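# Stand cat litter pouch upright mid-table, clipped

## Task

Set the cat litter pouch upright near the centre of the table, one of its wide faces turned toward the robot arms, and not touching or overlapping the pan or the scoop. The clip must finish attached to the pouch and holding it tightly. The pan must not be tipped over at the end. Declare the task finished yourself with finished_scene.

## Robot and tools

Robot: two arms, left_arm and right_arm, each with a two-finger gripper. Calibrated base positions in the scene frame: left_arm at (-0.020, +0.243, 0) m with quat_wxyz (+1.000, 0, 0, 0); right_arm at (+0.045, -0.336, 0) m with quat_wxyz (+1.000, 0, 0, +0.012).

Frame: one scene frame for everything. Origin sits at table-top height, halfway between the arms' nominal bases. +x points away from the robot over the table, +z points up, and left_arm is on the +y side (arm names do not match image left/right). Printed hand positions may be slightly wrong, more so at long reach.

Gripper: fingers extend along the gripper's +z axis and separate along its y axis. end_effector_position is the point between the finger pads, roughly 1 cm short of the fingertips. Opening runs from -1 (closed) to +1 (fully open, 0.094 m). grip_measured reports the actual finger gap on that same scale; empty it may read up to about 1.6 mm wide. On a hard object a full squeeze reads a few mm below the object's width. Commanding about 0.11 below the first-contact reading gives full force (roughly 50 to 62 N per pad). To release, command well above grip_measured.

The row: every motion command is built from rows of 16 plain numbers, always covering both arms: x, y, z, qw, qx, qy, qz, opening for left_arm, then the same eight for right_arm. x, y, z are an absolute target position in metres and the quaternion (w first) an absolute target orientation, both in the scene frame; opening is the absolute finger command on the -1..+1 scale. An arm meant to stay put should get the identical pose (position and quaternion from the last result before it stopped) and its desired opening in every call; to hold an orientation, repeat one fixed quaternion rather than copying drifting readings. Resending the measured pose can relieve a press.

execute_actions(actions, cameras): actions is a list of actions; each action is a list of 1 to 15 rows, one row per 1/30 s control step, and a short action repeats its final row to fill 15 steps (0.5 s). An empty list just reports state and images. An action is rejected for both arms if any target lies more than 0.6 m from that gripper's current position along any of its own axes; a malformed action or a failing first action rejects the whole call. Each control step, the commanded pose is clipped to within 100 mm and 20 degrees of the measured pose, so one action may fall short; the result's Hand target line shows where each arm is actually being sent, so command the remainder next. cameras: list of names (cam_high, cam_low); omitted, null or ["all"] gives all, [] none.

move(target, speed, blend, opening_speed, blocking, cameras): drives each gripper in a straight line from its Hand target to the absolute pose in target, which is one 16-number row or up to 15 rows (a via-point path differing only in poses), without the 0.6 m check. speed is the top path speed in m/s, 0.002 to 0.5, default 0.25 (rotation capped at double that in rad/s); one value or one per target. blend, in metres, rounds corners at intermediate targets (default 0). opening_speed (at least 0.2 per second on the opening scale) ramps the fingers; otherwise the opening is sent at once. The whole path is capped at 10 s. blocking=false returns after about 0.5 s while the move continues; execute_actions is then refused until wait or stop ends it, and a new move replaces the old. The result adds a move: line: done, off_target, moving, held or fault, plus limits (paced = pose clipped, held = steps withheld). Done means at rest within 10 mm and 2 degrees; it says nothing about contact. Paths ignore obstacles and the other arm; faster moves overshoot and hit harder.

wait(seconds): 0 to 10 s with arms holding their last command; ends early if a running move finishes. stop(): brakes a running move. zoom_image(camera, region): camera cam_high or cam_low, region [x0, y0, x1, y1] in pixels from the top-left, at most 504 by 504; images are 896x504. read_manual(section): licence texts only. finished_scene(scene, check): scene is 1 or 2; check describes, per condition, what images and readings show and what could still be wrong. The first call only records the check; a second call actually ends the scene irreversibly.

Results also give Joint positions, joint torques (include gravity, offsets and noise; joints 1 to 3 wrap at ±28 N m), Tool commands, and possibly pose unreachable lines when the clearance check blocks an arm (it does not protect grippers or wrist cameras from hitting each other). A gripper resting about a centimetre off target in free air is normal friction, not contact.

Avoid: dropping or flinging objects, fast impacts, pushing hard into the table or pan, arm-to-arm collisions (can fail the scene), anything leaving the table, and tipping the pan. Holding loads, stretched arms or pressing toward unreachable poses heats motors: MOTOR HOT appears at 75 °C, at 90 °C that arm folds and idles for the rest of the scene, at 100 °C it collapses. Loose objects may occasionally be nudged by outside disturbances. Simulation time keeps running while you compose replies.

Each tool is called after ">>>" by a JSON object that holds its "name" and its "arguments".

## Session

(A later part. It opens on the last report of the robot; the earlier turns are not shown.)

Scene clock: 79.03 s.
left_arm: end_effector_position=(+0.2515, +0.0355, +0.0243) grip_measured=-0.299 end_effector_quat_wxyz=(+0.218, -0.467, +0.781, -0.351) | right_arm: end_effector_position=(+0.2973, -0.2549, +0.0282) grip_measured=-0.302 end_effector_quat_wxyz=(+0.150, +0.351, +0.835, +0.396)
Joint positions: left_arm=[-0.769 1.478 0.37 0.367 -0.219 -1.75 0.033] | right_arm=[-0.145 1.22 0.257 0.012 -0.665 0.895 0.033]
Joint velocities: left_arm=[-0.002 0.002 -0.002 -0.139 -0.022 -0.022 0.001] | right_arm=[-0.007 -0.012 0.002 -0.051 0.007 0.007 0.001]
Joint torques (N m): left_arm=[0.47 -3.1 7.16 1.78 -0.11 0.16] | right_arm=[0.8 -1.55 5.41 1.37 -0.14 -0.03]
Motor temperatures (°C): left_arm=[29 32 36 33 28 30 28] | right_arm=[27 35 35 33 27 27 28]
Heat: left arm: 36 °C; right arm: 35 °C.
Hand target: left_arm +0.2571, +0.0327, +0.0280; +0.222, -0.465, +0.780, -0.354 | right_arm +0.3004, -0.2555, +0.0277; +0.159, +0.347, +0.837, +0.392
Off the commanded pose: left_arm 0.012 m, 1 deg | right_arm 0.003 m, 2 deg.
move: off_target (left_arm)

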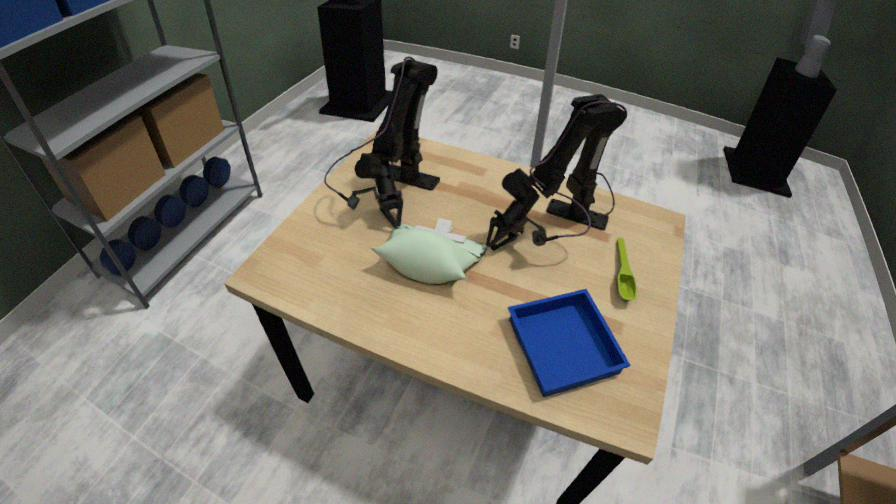

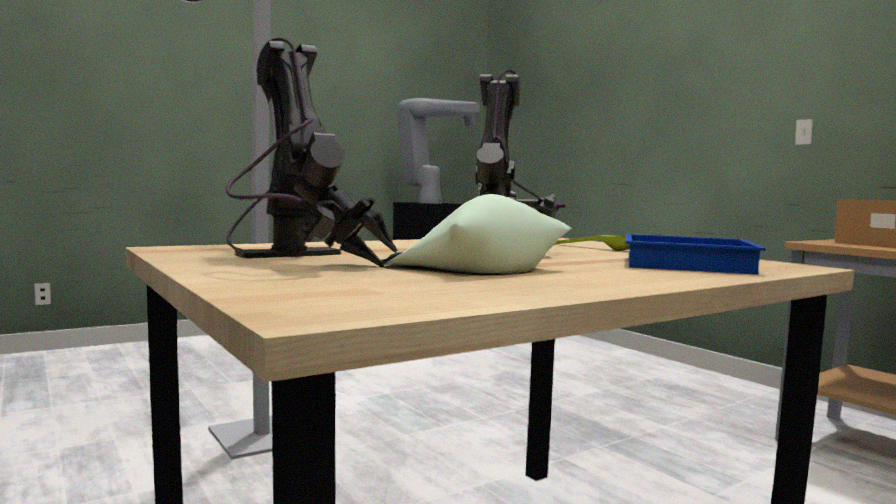

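>>> {"name": "move", "arguments": {"target": [0.294,0.012,0.034,0.2177,-0.4668,0.7769,-0.3623,-0.3, 0.319,-0.236,0.028,0.16174,0.34683,0.83731,0.39046,-0.3], "speed": 0.05}}

>>> {"name": "zoom_image", "arguments": {"camera": "cam_high", "region": [370, 190, 500, 290]}}

>>> {"name": "zoom_image", "arguments": {"camera": "cam_low", "region": [340, 200, 460, 290]}}

Scene clock: 80.73 s.
left_arm: end_effector_position=(+0.2867, +0.0209, +0.0262) grip_measured=-0.299 end_effector_quat_wxyz=(+0.219, -0.474, +0.778, -0.349) | right_arm: end_effector_position=(+0.3142, -0.2356, +0.0282) grip_measured=-0.302 end_effector_quat_wxyz=(+0.157, +0.347, +0.834, +0.399)
Joint positions: left_arm=[-0.718 1.611 0.51 0.364 -0.19 -1.727 0.033] | right_arm=[-0.024 1.301 0.275 0.16 -0.591 1.011 0.033]
Joint velocities: left_arm=[-0.017 0.002 -0.007 -0.022 0.022 -0.051 -0.001] | right_arm=[0.002 0.012 0.007 0.007 -0.051 0.066 0]
Joint torques (N m): left_arm=[-0.02 -4.16 8.18 1.81 0.16 0.11] | right_arm=[1.18 -1.43 6.72 1.21 -0.08 -0.06]
Motor temperatures (°C): left_arm=[29 32 36 33 28 30 28] | right_arm=[27 35 35 33 27 27 28]
Heat: left arm: 36 °C; right arm: 35 °C.
Hand target: left_arm +0.2934, +0.0117, +0.0338; +0.217, -0.467, +0.777, -0.363 | right_arm +0.3189, -0.2357, +0.0281; +0.161, +0.347, +0.837, +0.391
Off the commanded pose: left_arm 0.014 m, 2 deg | right_arm 0.005 m, 1 deg.
move: off_target (left_arm)

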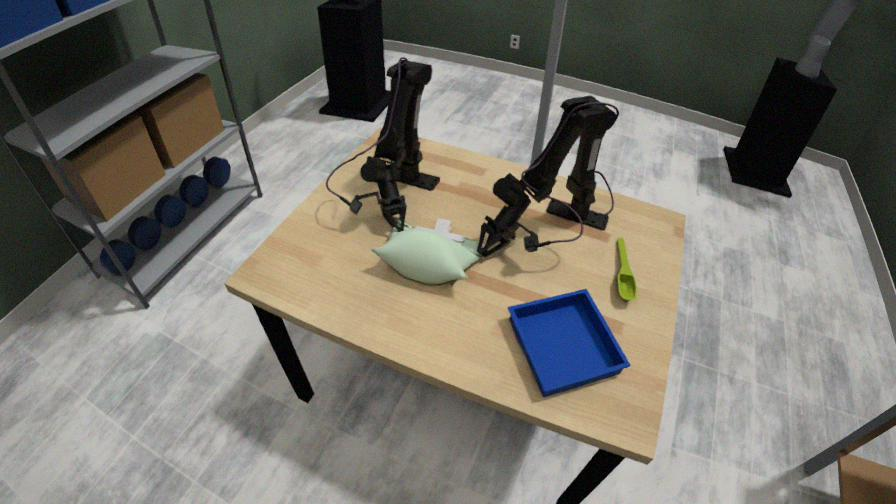

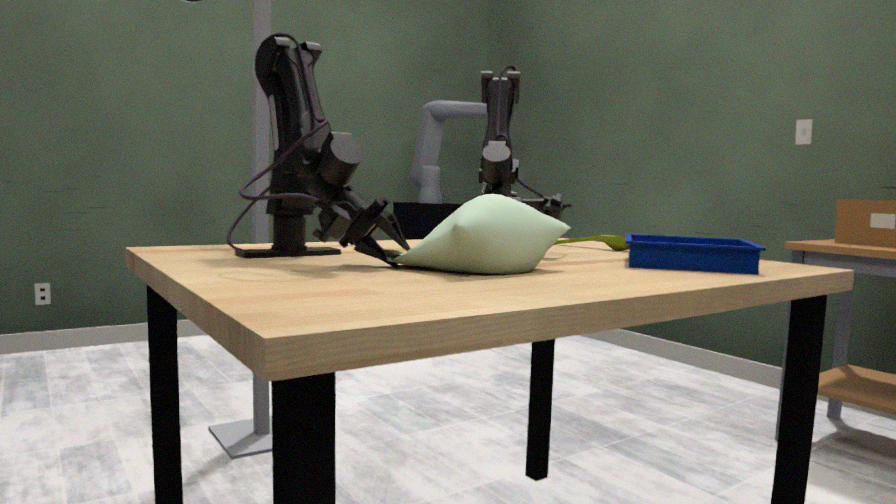

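Scaled by 3.877.

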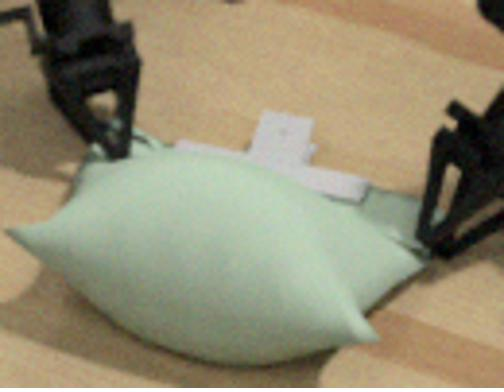

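Scaled by 4.200.

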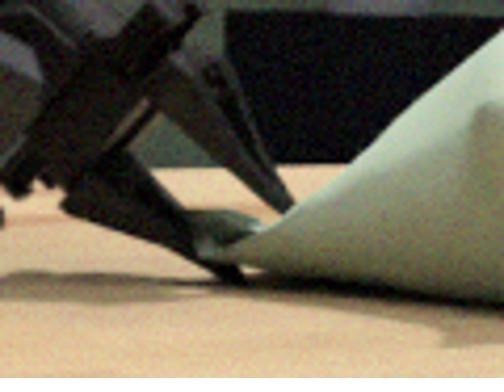

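>>> {"name": "zoom_image", "arguments": {"camera": "cam_high", "region": [455, 220, 505, 265]}}

>>> {"name": "zoom_image", "arguments": {"camera": "cam_high", "region": [375, 200, 425, 245]}}

Scaled by 10.080.

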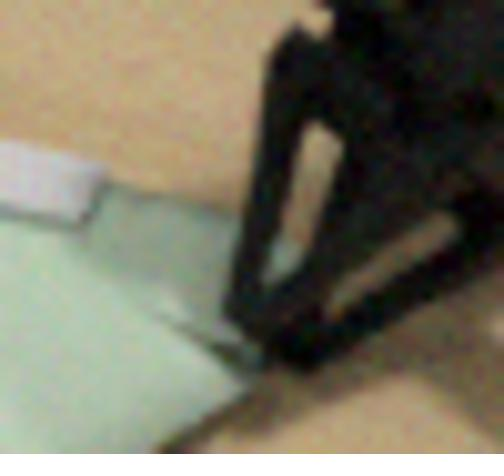

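Scaled by 10.080.

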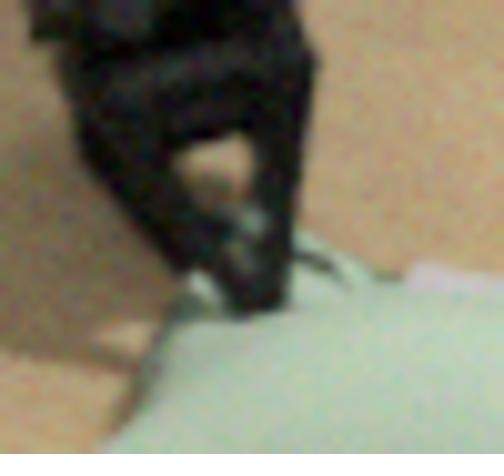

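>>> {"name": "move", "arguments": {"target": [[0.252,0.034,0.036,0.2177,-0.4668,0.7769,-0.3623,-0.3, 0.319,-0.236,0.028,0.16174,0.34683,0.83731,0.39046,-0.3],[0.254,0.008,0.036,0.2302,-0.4936,0.7601,-0.3544,-0.3, 0.319,-0.236,0.028,0.16174,0.34683,0.83731,0.39046,-0.3],[0.298,-0.010,0.034,0.2302,-0.4936,0.7601,-0.3544,-0.3, 0.319,-0.236,0.028,0.16174,0.34683,0.83731,0.39046,-0.3]], "speed": [0.08, 0.08, 0.05]}}

>>> {"name": "zoom_image", "arguments": {"camera": "cam_high", "region": [455, 220, 505, 265]}}

>>> {"name": "zoom_image", "arguments": {"camera": "cam_low", "region": [340, 160, 580, 310]}}

Scene clock: 84.47 s.
left_arm: end_effector_position=(+0.2938, -0.0085, +0.0343) grip_measured=-0.299 end_effector_quat_wxyz=(+0.229, -0.495, +0.758, -0.358) | right_arm: end_effector_position=(+0.3143, -0.2357, +0.0282) grip_measured=-0.302 end_effector_quat_wxyz=(+0.157, +0.347, +0.834, +0.399)
Joint positions: left_arm=[-0.806 1.678 0.61 0.337 -0.292 -1.833 0.033] | right_arm=[-0.024 1.301 0.275 0.161 -0.59 1.012 0.033]
Joint velocities: left_arm=[-0.007 -0.012 -0.012 -0.022 0.007 0.051 -0.001] | right_arm=[-0.002 -0.022 0.017 -0.051 -0.037 -0.022 0.001]
Joint torques (N m): left_arm=[0.51 -4.63 7.27 1.69 -0.13 0.11] | right_arm=[1.21 -1.8 6.52 1.21 -0.09 -0.04]
Motor temperatures (°C): left_arm=[29 33 37 33 28 30 28] | right_arm=[27 34 35 33 26 27 28]
Heat: left arm: 37 °C; right arm: 35 °C.
Hand target: left_arm +0.2981, -0.0099, +0.0337; +0.231, -0.493, +0.760, -0.354 | right_arm +0.3189, -0.2361, +0.0281; +0.162, +0.347, +0.837, +0.391
Off the commanded pose: left_arm 0.004 m, 1 deg | right_arm 0.005 m, 1 deg.
move: done

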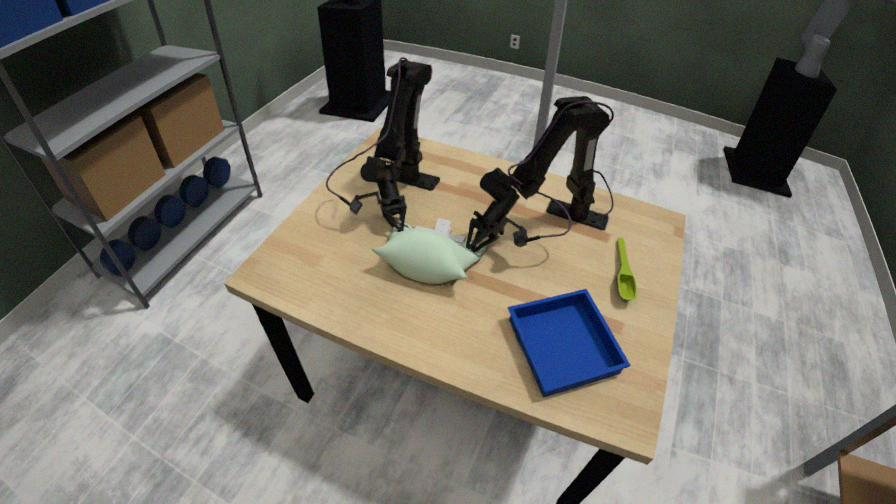

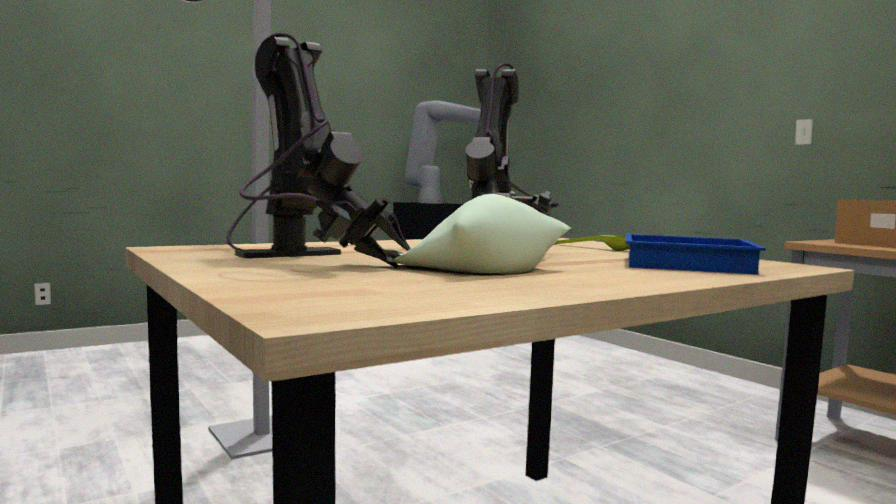

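Scaled by 10.080.

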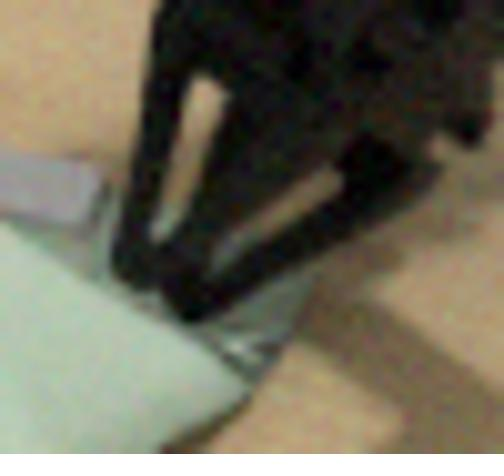

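Scaled by 2.100.

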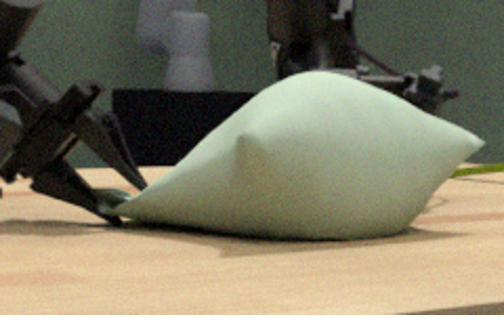

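>>> {"name": "move", "arguments": {"target": [[0.250,0.010,0.045,0.2302,-0.4936,0.7601,-0.3544,-0.3, 0.319,-0.236,0.028,0.16174,0.34683,0.83731,0.39046,-0.3],[0.246,0.011,0.024,0.2302,-0.4936,0.7601,-0.3544,-0.3, 0.319,-0.236,0.028,0.16174,0.34683,0.83731,0.39046,-0.3]], "speed": [0.1, 0.04]}}

>>> {"name": "zoom_image", "arguments": {"camera": "cam_high", "region": [455, 210, 505, 265]}}

>>> {"name": "zoom_image", "arguments": {"camera": "cam_low", "region": [380, 180, 580, 300]}}

Scene clock: 88.07 s.
left_arm: end_effector_position=(+0.2483, +0.0084, +0.0298) grip_measured=-0.299 end_effector_quat_wxyz=(+0.226, -0.494, +0.758, -0.362) | right_arm: end_effector_position=(+0.3143, -0.2357, +0.0282) grip_measured=-0.302 end_effector_quat_wxyz=(+0.157, +0.347, +0.834, +0.399)
Joint positions: left_arm=[-0.892 1.538 0.435 0.36 -0.347 -1.893 0.033] | right_arm=[-0.024 1.301 0.275 0.161 -0.59 1.012 0.033]
Joint velocities: left_arm=[0.007 -0.002 0.002 -0.007 -0.066 -0.081 -0.001] | right_arm=[0.002 -0.002 -0.007 0.007 0.007 0.022 0]
Joint torques (N m): left_arm=[-0.53 -3.66 4.86 1.79 -0.35 0.03] | right_arm=[0.7 -2.03 6.69 1.22 -0.01 -0.01]
Motor temperatures (°C): left_arm=[29 33 37 34 28 30 28] | right_arm=[27 34 35 34 26 27 28]
Heat: left arm: 37 °C; right arm: 35 °C.
Hand target: left_arm +0.2462, +0.0119, +0.0246; +0.231, -0.493, +0.760, -0.354 | right_arm +0.3189, -0.2360, +0.0281; +0.162, +0.347, +0.837, +0.391
Off the commanded pose: left_arm 0.007 m, 1 deg | right_arm 0.005 m, 1 deg.
move: done

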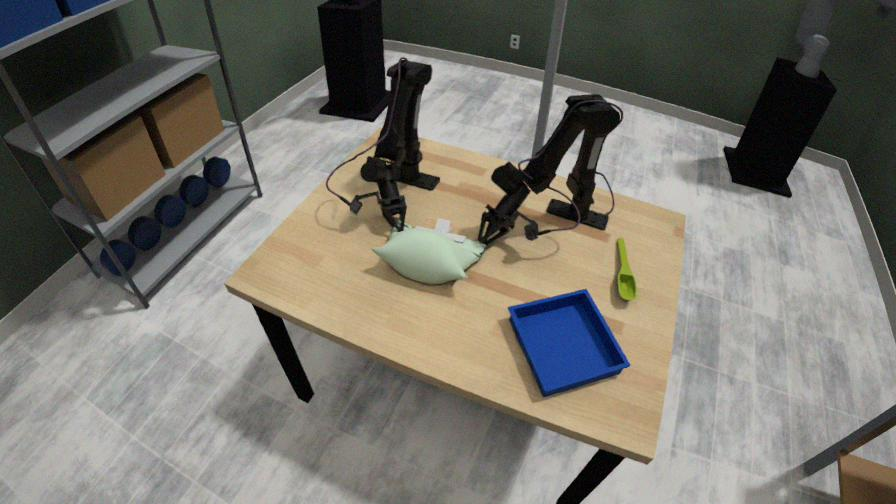

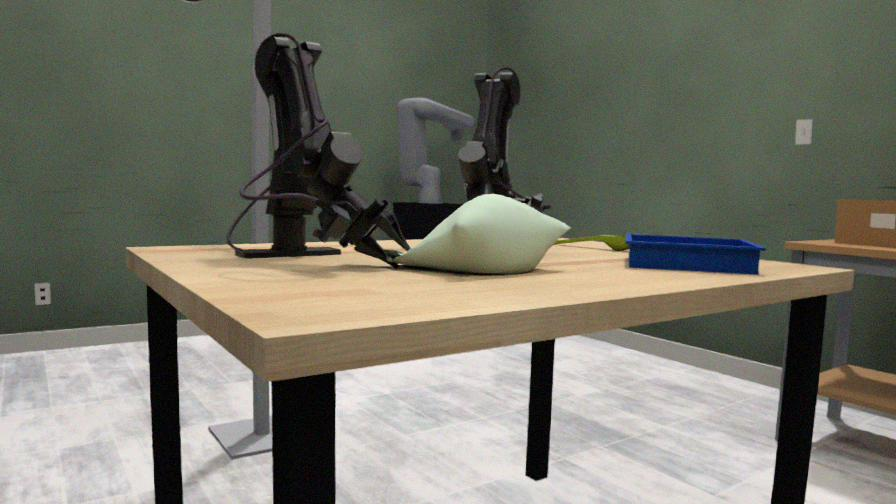

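Scaled by 9.164.

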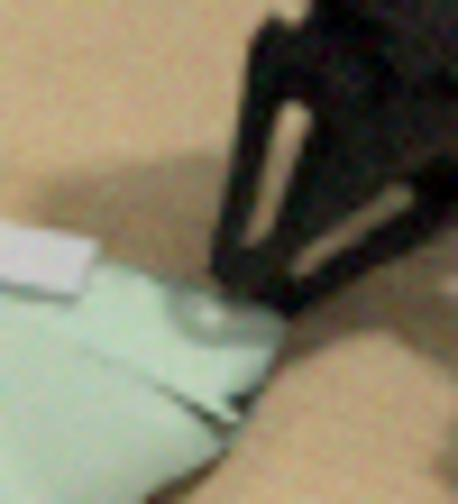

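Scaled by 2.520.

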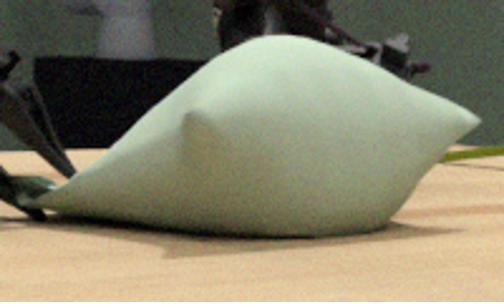

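>>> {"name": "move", "arguments": {"target": [0.246,0.010,0.016,0.2302,-0.4936,0.7601,-0.3544,-0.3, 0.319,-0.236,0.028,0.16174,0.34683,0.83731,0.39046,-0.3], "speed": 0.03, "cameras": ["cam_low","cam_high"]}}

>>> {"name": "zoom_image", "arguments": {"camera": "cam_high", "region": [455, 210, 505, 265]}}

Scene clock: 89.27 s.
left_arm: end_effector_position=(+0.2488, +0.0059, +0.0225) grip_measured=-0.299 end_effector_quat_wxyz=(+0.225, -0.494, +0.756, -0.365) | right_arm: end_effector_position=(+0.3143, -0.2357, +0.0282) grip_measured=-0.302 end_effector_quat_wxyz=(+0.157, +0.347, +0.834, +0.399)
Joint positions: left_arm=[-0.896 1.582 0.426 0.418 -0.349 -1.897 0.033] | right_arm=[-0.024 1.301 0.275 0.161 -0.59 1.012 0.033]
Joint velocities: left_arm=[0.002 -0.002 0.007 0.066 -0.095 0.037 0.001] | right_arm=[-0.012 -0.012 -0.002 -0.051 0.051 -0.022 -0.001]
Joint torques (N m): left_arm=[-0.44 -3.67 4.37 1.73 -0.34 0.07] | right_arm=[1.09 -1.85 6.6 1.24 -0.09 -0.04]
Motor temperatures (°C): left_arm=[29 33 37 34 28 30 28] | right_arm=[27 34 35 34 26 27 28]
Heat: left arm: 37 °C; right arm: 35 °C.
Hand target: left_arm +0.2459, +0.0103, +0.0161; +0.230, -0.494, +0.760, -0.354 | right_arm +0.3189, -0.2360, +0.0281; +0.162, +0.347, +0.837, +0.391
Off the commanded pose: left_arm 0.008 m, 1 deg | right_arm 0.005 m, 1 deg.
move: done

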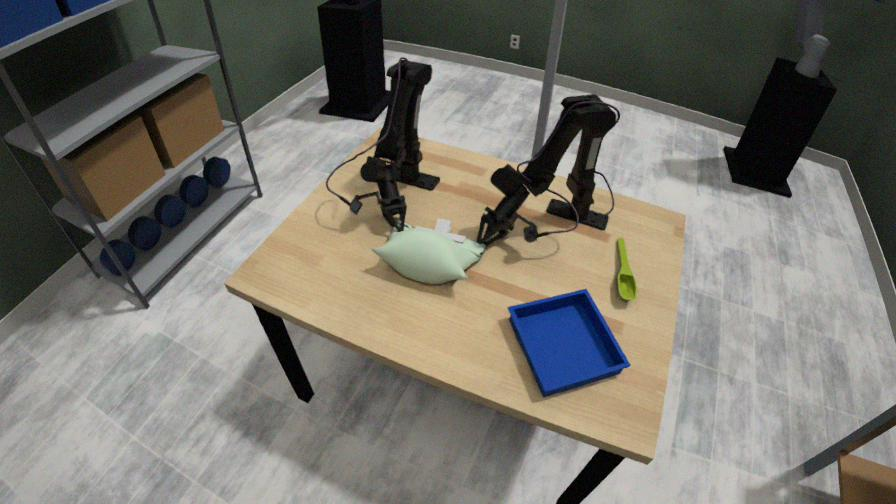

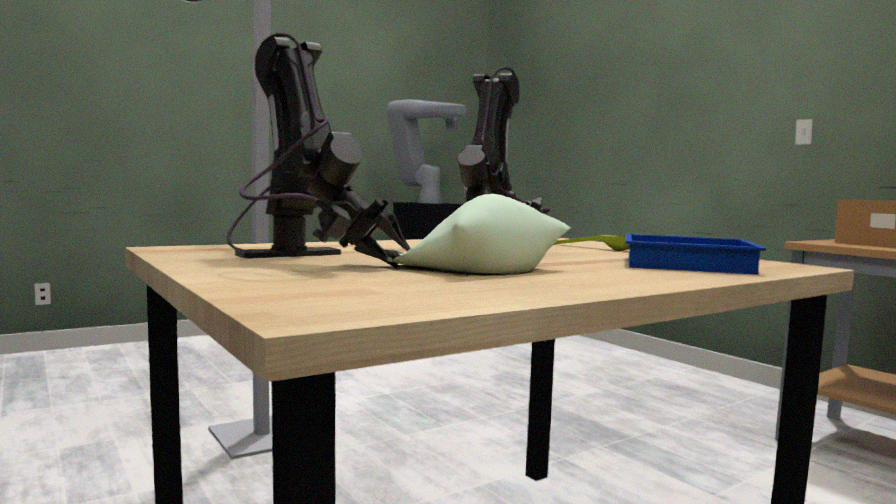

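Scaled by 9.164.

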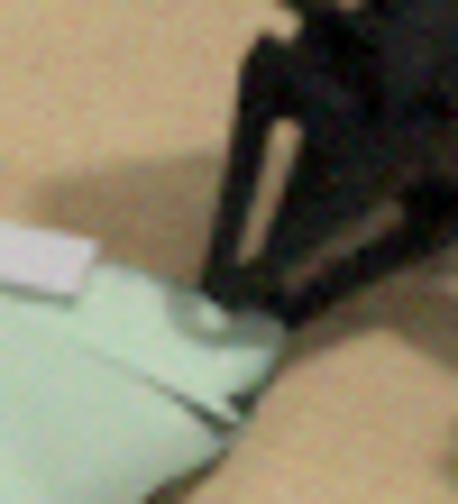

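>>> {"name": "move", "arguments": {"target": [0.291,-0.003,0.022,0.2302,-0.4936,0.7601,-0.3544,-0.3, 0.319,-0.236,0.028,0.16174,0.34683,0.83731,0.39046,-0.3], "speed": 0.05}}

>>> {"name": "zoom_image", "arguments": {"camera": "cam_high", "region": [455, 210, 505, 265]}}

>>> {"name": "zoom_image", "arguments": {"camera": "cam_low", "region": [340, 180, 540, 300]}}

Scene clock: 92.73 s.
left_arm: end_effector_position=(+0.2863, -0.0027, +0.0219) grip_measured=-0.299 end_effector_quat_wxyz=(+0.226, -0.496, +0.757, -0.360) | right_arm: end_effector_position=(+0.3143, -0.2357, +0.0282) grip_measured=-0.302 end_effector_quat_wxyz=(+0.157, +0.348, +0.834, +0.399)
Joint positions: left_arm=[-0.808 1.695 0.551 0.417 -0.288 -1.837 0.033] | right_arm=[-0.024 1.301 0.275 0.161 -0.59 1.012 0.033]
Joint velocities: left_arm=[-0.002 0.007 0.002 0.051 -0.022 0.007 -0.001] | right_arm=[-0.007 0.002 -0.002 0.007 -0.037 -0.051 0.001]
Joint torques (N m): left_arm=[0.49 -4.7 7.3 1.58 -0.13 0.17] | right_arm=[1.2 -1.7 6.82 1.24 -0.1 -0.03]
Motor temperatures (°C): left_arm=[29 33 37 34 28 30 28] | right_arm=[27 34 34 34 26 27 28]
Heat: left arm: 37 °C; right arm: 34 °C.
Hand target: left_arm +0.2906, -0.0037, +0.0218; +0.229, -0.494, +0.760, -0.355 | right_arm +0.3189, -0.2360, +0.0281; +0.162, +0.347, +0.837, +0.391
Off the commanded pose: left_arm 0.005 m, 1 deg | right_arm 0.005 m, 1 deg.
move: done

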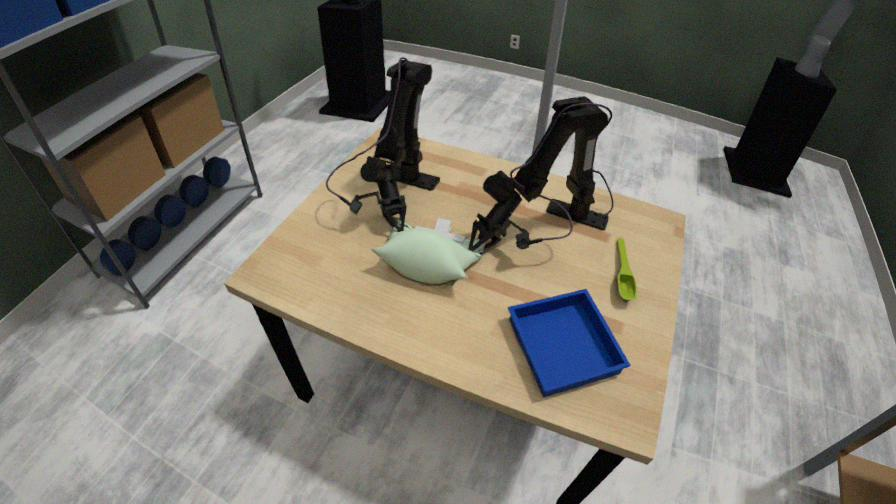

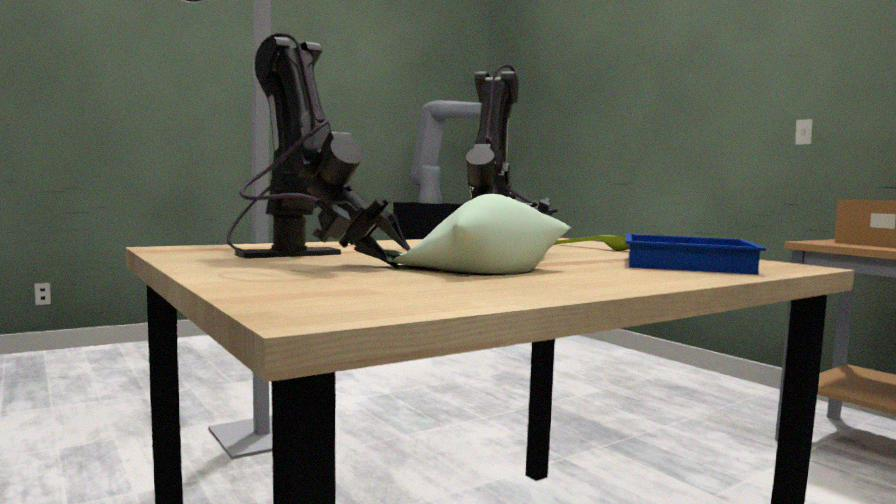

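Scaled by 9.164.

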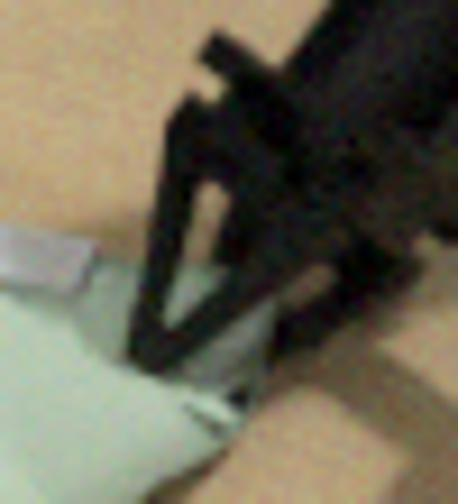

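Scaled by 2.520.

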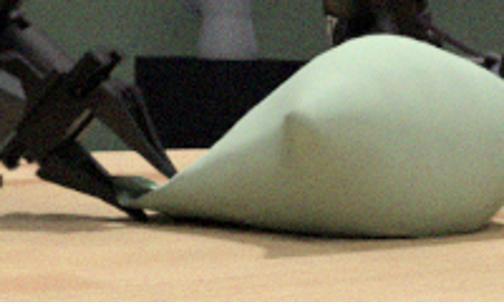

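>>> {"name": "execute_actions", "arguments": {"actions": []}}

Scene clock: 93.83 s.
left_arm: end_effector_position=(+0.2863, -0.0027, +0.0219) grip_measured=-0.299 end_effector_quat_wxyz=(+0.227, -0.496, +0.757, -0.360) | right_arm: end_effector_position=(+0.3143, -0.2357, +0.0282) grip_measured=-0.302 end_effector_quat_wxyz=(+0.157, +0.348, +0.834, +0.399)
Joint positions: left_arm=[-0.808 1.695 0.551 0.417 -0.288 -1.837 0.033] | right_arm=[-0.024 1.301 0.275 0.161 -0.59 1.012 0.033]
Joint velocities: left_arm=[0.007 -0.002 -0.027 0.022 -0.022 -0.022 0] | right_arm=[-0.002 -0.002 0.002 0.022 -0.037 -0.066 0]
Joint torques (N m): left_arm=[0.55 -5.03 6.99 1.58 -0.12 0.11] | right_arm=[1.03 -1.91 6.83 1.21 -0.05 -0.03]
Motor temperatures (°C): left_arm=[29 33 37 34 28 30 28] | right_arm=[27 34 34 34 26 27 28]
Heat: left arm: 37 °C; right arm: 34 °C.
Hand target: left_arm +0.2907, -0.0037, +0.0218; +0.229, -0.494, +0.760, -0.355 | right_arm +0.3189, -0.2360, +0.0281; +0.162, +0.347, +0.837, +0.391
Tool commands: left_gripper/opening=-0.3 right_gripper/opening=-0.3
Off the commanded pose: left_arm 0.005 m, 1 deg | right_arm 0.005 m, 1 deg.

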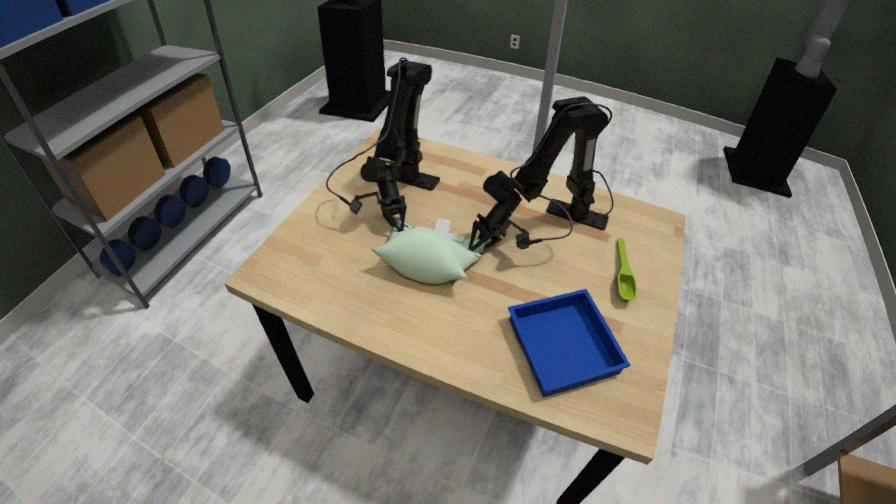

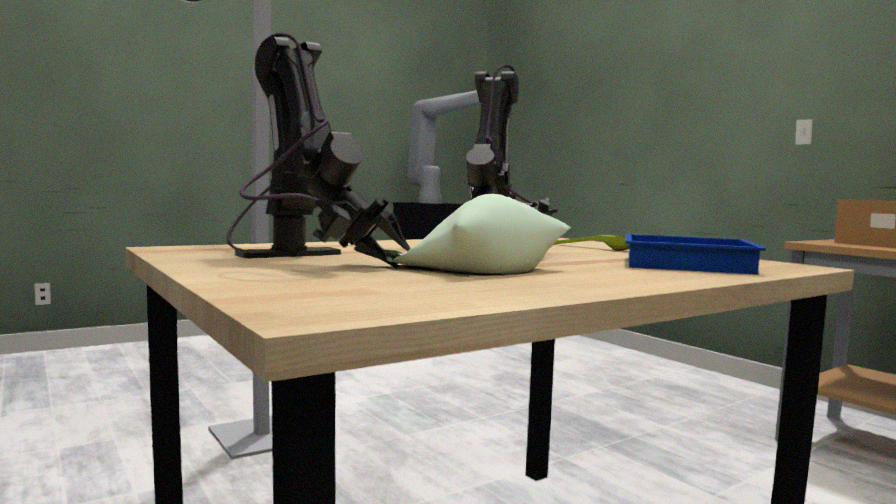

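>>> {"name": "zoom_image", "arguments": {"camera": "cam_high", "region": [350, 190, 540, 300]}}

>>> {"name": "move", "arguments": {"target": [0.291, -0.003, 0.022, 0.2302, -0.4936, 0.7601, -0.3544, -1.0, 0.319, -0.236, 0.028, 0.16174, 0.34683, 0.83731, 0.39046, -1.0], "opening_speed": 0.5}}

Scaled by 2.653.

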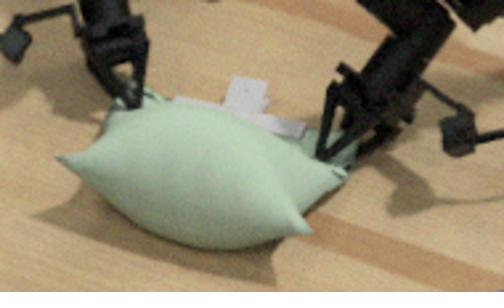

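Scene clock: 95.70 s.
left_arm: end_effector_position=(+0.2847, -0.0021, +0.0199) grip_measured=-0.983 end_effector_quat_wxyz=(+0.225, -0.494, +0.761, -0.356) | right_arm: end_effector_position=(+0.3153, -0.2377, +0.0262) grip_measured=-0.982 end_effector_quat_wxyz=(+0.159, +0.354, +0.834, +0.393)
Joint positions: left_arm=[-0.808 1.695 0.551 0.406 -0.284 -1.833 0.001] | right_arm=[-0.021 1.306 0.275 0.164 -0.572 1.02 0.001]
Joint velocities: left_arm=[-0.012 0.012 0.007 0.022 -0.022 0.051 0] | right_arm=[-0.017 -0.007 -0.002 0.037 0.022 -0.081 0]
Joint torques (N m): left_arm=[0.69 -4.9 7.45 1.63 -0.24 0.13] | right_arm=[0.77 -2.15 6.63 1.17 -0.28 -0.11]
Motor temperatures (°C): left_arm=[29 33 37 34 28 30 28] | right_arm=[27 34 34 34 26 27 28]
Heat: left arm: 37 °C; right arm: 34 °C.
Hand target: left_arm +0.2909, -0.0030, +0.0221; +0.230, -0.494, +0.760, -0.355 | right_arm +0.3189, -0.2360, +0.0280; +0.162, +0.347, +0.837, +0.391
Off the commanded pose: left_arm 0.007 m, 1 deg | right_arm 0.004 m, 1 deg.
move: done

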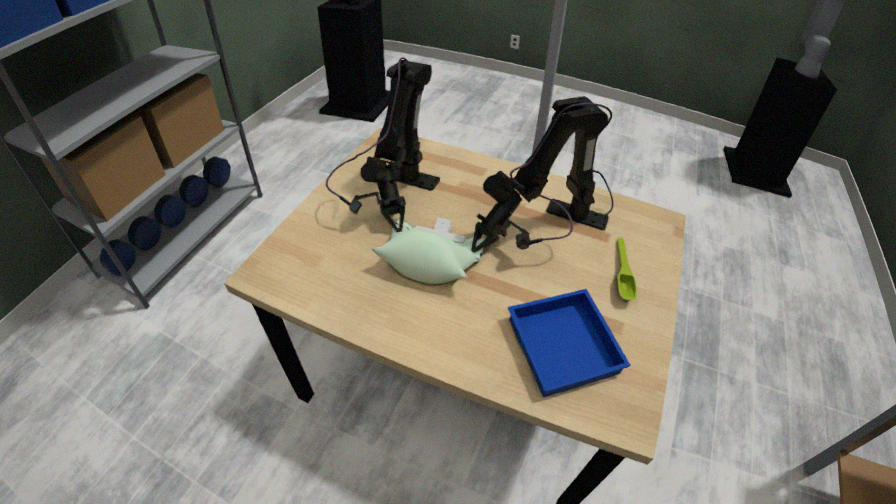

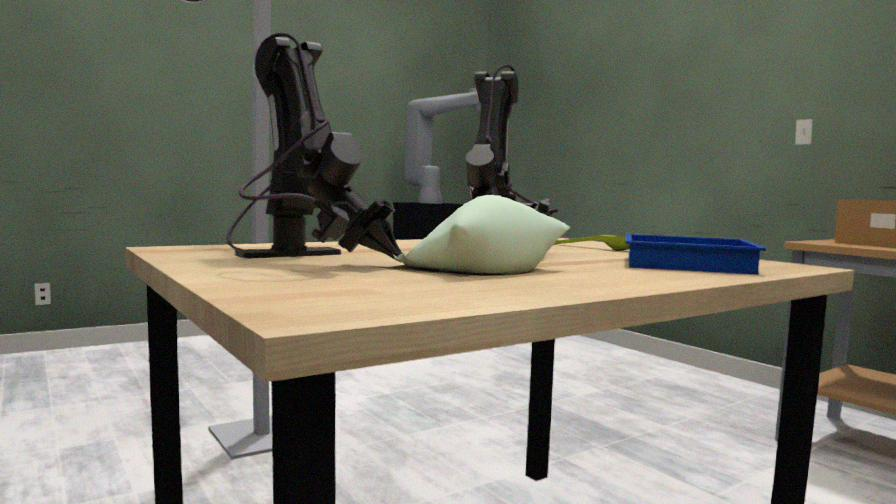

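>>> {"name": "zoom_image", "arguments": {"camera": "cam_high", "region": [440, 200, 510, 260]}}

>>> {"name": "zoom_image", "arguments": {"camera": "cam_high", "region": [370, 200, 440, 260]}}

>>> {"name": "zoom_image", "arguments": {"camera": "cam_low", "region": [330, 190, 480, 290]}}

Scaled by 7.200.

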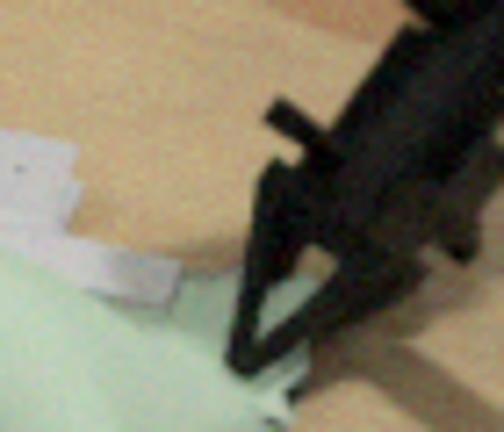

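Scaled by 7.200.

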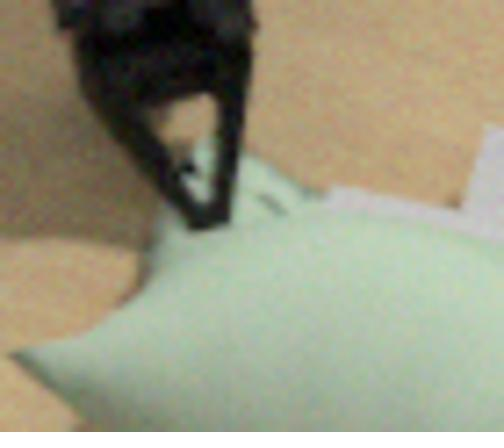

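Scaled by 3.360.

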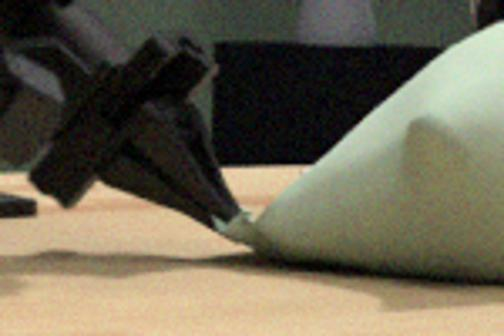

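>>> {"name": "move", "arguments": {"target": [0.294, 0.002, 0.080, 0.2112, -0.5099, 0.7704, -0.3191, -1.0, 0.322, -0.231, 0.084, 0.1023, 0.4289, 0.7899, 0.4263, -1.0], "speed": 0.05}}

>>> {"name": "zoom_image", "arguments": {"camera": "cam_high", "region": [350, 190, 510, 290]}}

>>> {"name": "zoom_image", "arguments": {"camera": "cam_low", "region": [330, 170, 600, 290]}}

Scene clock: 100.93 s.
left_arm: end_effector_position=(+0.2872, +0.0016, +0.0600) grip_measured=-0.984 end_effector_quat_wxyz=(+0.200, -0.507, +0.781, -0.305) | right_arm: end_effector_position=(+0.3117, -0.2332, +0.0637) grip_measured=-0.983 end_effector_quat_wxyz=(+0.087, +0.443, +0.795, +0.405)
Joint positions: left_arm=[-0.779 1.563 0.741 -0.036 -0.245 -1.84 0.001] | right_arm=[-0.021 1.168 0.41 -0.163 -0.602 1.228 0.001]
Joint velocities: left_arm=[0.002 -0.012 -0.022 0.037 -0.037 0.066 -0.001] | right_arm=[-0.007 -0.007 0.022 -0.022 0.022 0.007 0]
Joint torques (N m): left_arm=[0.59 -8.46 8.83 1.37 -0.28 -0.05] | right_arm=[-0.34 -4.38 8.85 1.12 -0.65 -0.06]
Motor temperatures (°C): left_arm=[29 34 38 34 28 30 29] | right_arm=[27 34 35 34 26 27 28]
Heat: left arm: 38 °C; right arm: 35 °C.
Hand target: left_arm +0.2942, +0.0017, +0.0797; +0.211, -0.511, +0.770, -0.319 | right_arm +0.3213, -0.2311, +0.0842; +0.102, +0.429, +0.790, +0.426
Off the commanded pose: left_arm 0.021 m, 2 deg | right_arm 0.023 m, 3 deg.
move: off_target (left_arm, right_arm)

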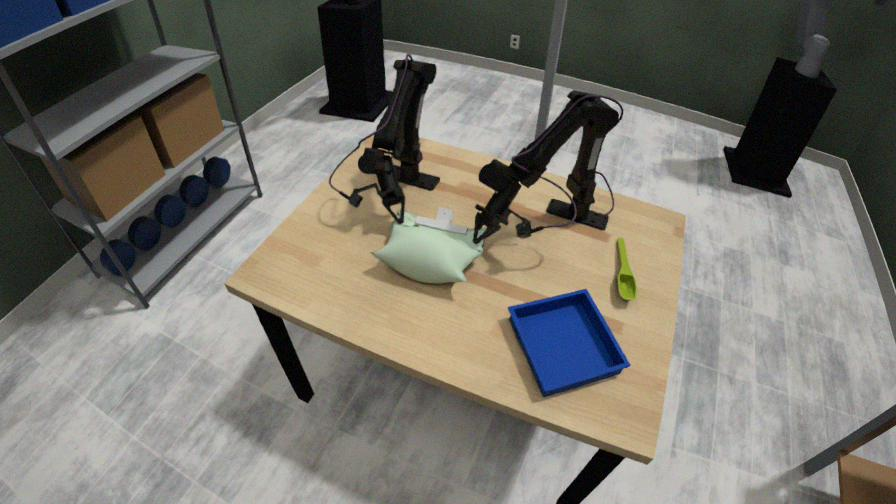

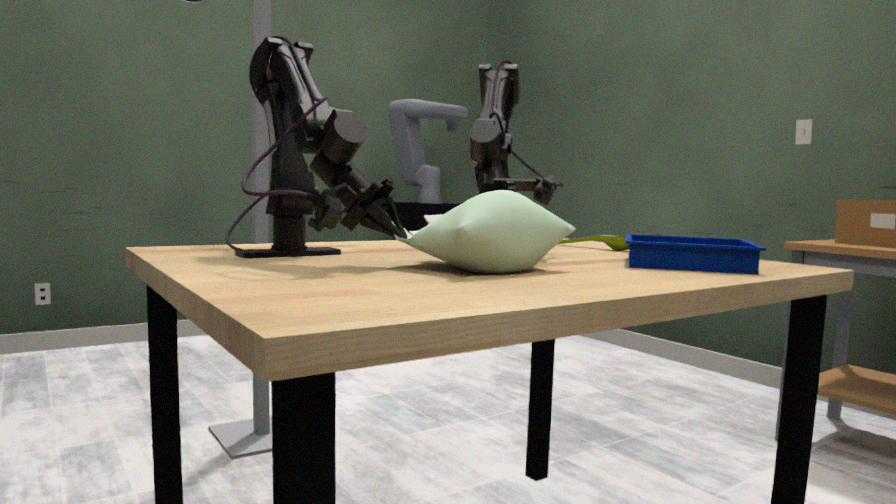

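Scaled by 3.150.

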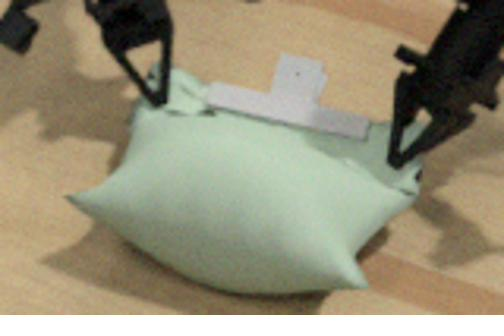

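Scaled by 1.867.

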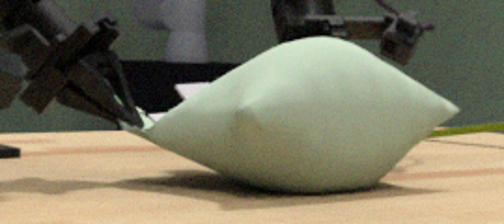

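>>> {"name": "move", "arguments": {"target": [0.295, 0.014, 0.145, 0.1789, -0.5673, 0.7667, -0.2417, -1.0, 0.312, -0.219, 0.148, 0.0510, 0.4397, 0.7772, 0.4472, -1.0], "speed": 0.06}}

>>> {"name": "zoom_image", "arguments": {"camera": "cam_high", "region": [350, 180, 510, 290]}}

>>> {"name": "zoom_image", "arguments": {"camera": "cam_low", "region": [330, 140, 600, 290]}}

Scene clock: 103.60 s.
left_arm: end_effector_position=(+0.2870, +0.0084, +0.1272) grip_measured=-0.984 end_effector_quat_wxyz=(+0.159, -0.563, +0.777, -0.233) | right_arm: end_effector_position=(+0.3025, -0.2231, +0.1209) grip_measured=-0.983 end_effector_quat_wxyz=(+0.031, +0.463, +0.781, +0.417)
Joint positions: left_arm=[-0.753 1.538 1.119 -0.618 -0.215 -1.947 0.001] | right_arm=[-0.021 1.079 0.614 -0.515 -0.673 1.284 0.001]
Joint velocities: left_arm=[0.007 0.012 -0.002 0.051 -0.066 -0.095 -0.001] | right_arm=[-0.002 0.002 0.002 -0.095 0.066 -0.095 0]
Joint torques (N m): left_arm=[0.54 -7.19 9.96 1.11 -0.57 -0.01] | right_arm=[-0.55 -4.48 10.22 1.1 -0.79 -0.02]
Motor temperatures (°C): left_arm=[29 34 38 34 28 30 29] | right_arm=[27 34 35 34 26 27 28]
Heat: left arm: 38 °C; right arm: 35 °C.
Hand target: left_arm +0.2952, +0.0133, +0.1453; +0.179, -0.569, +0.765, -0.242 | right_arm +0.3105, -0.2193, +0.1479; +0.051, +0.439, +0.778, +0.447
Off the commanded pose: left_arm 0.020 m, 3 deg | right_arm 0.029 m, 5 deg.
move: off_target (left_arm, right_arm)

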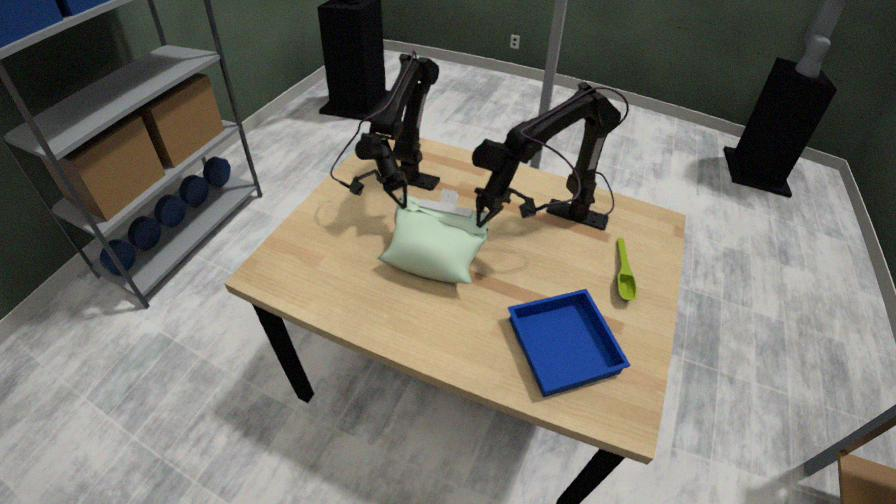

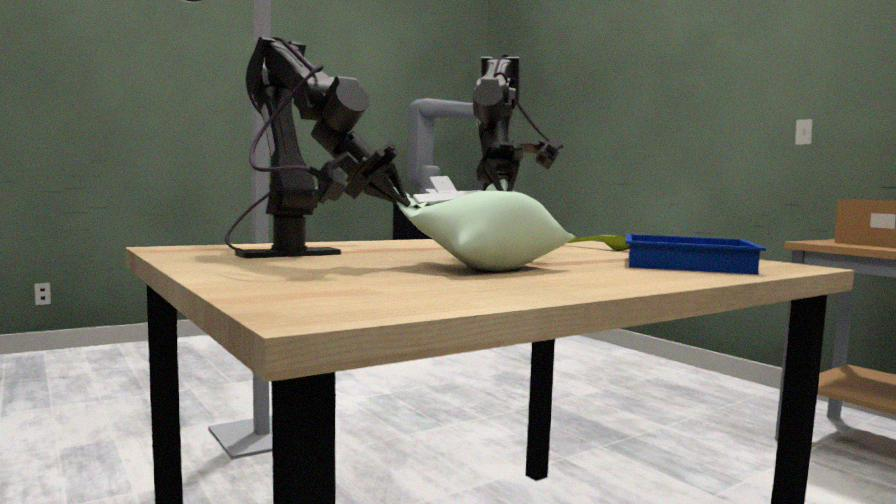

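Scaled by 3.150.

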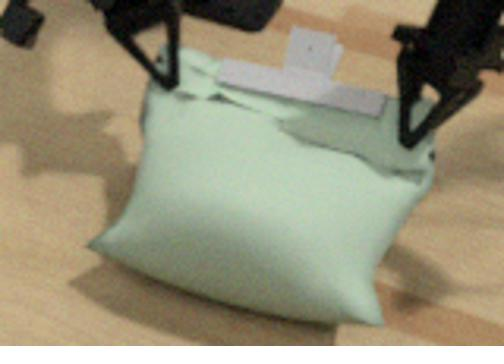

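Scaled by 1.867.

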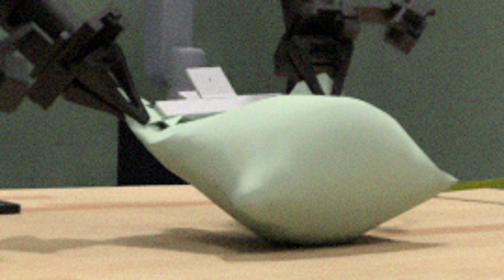

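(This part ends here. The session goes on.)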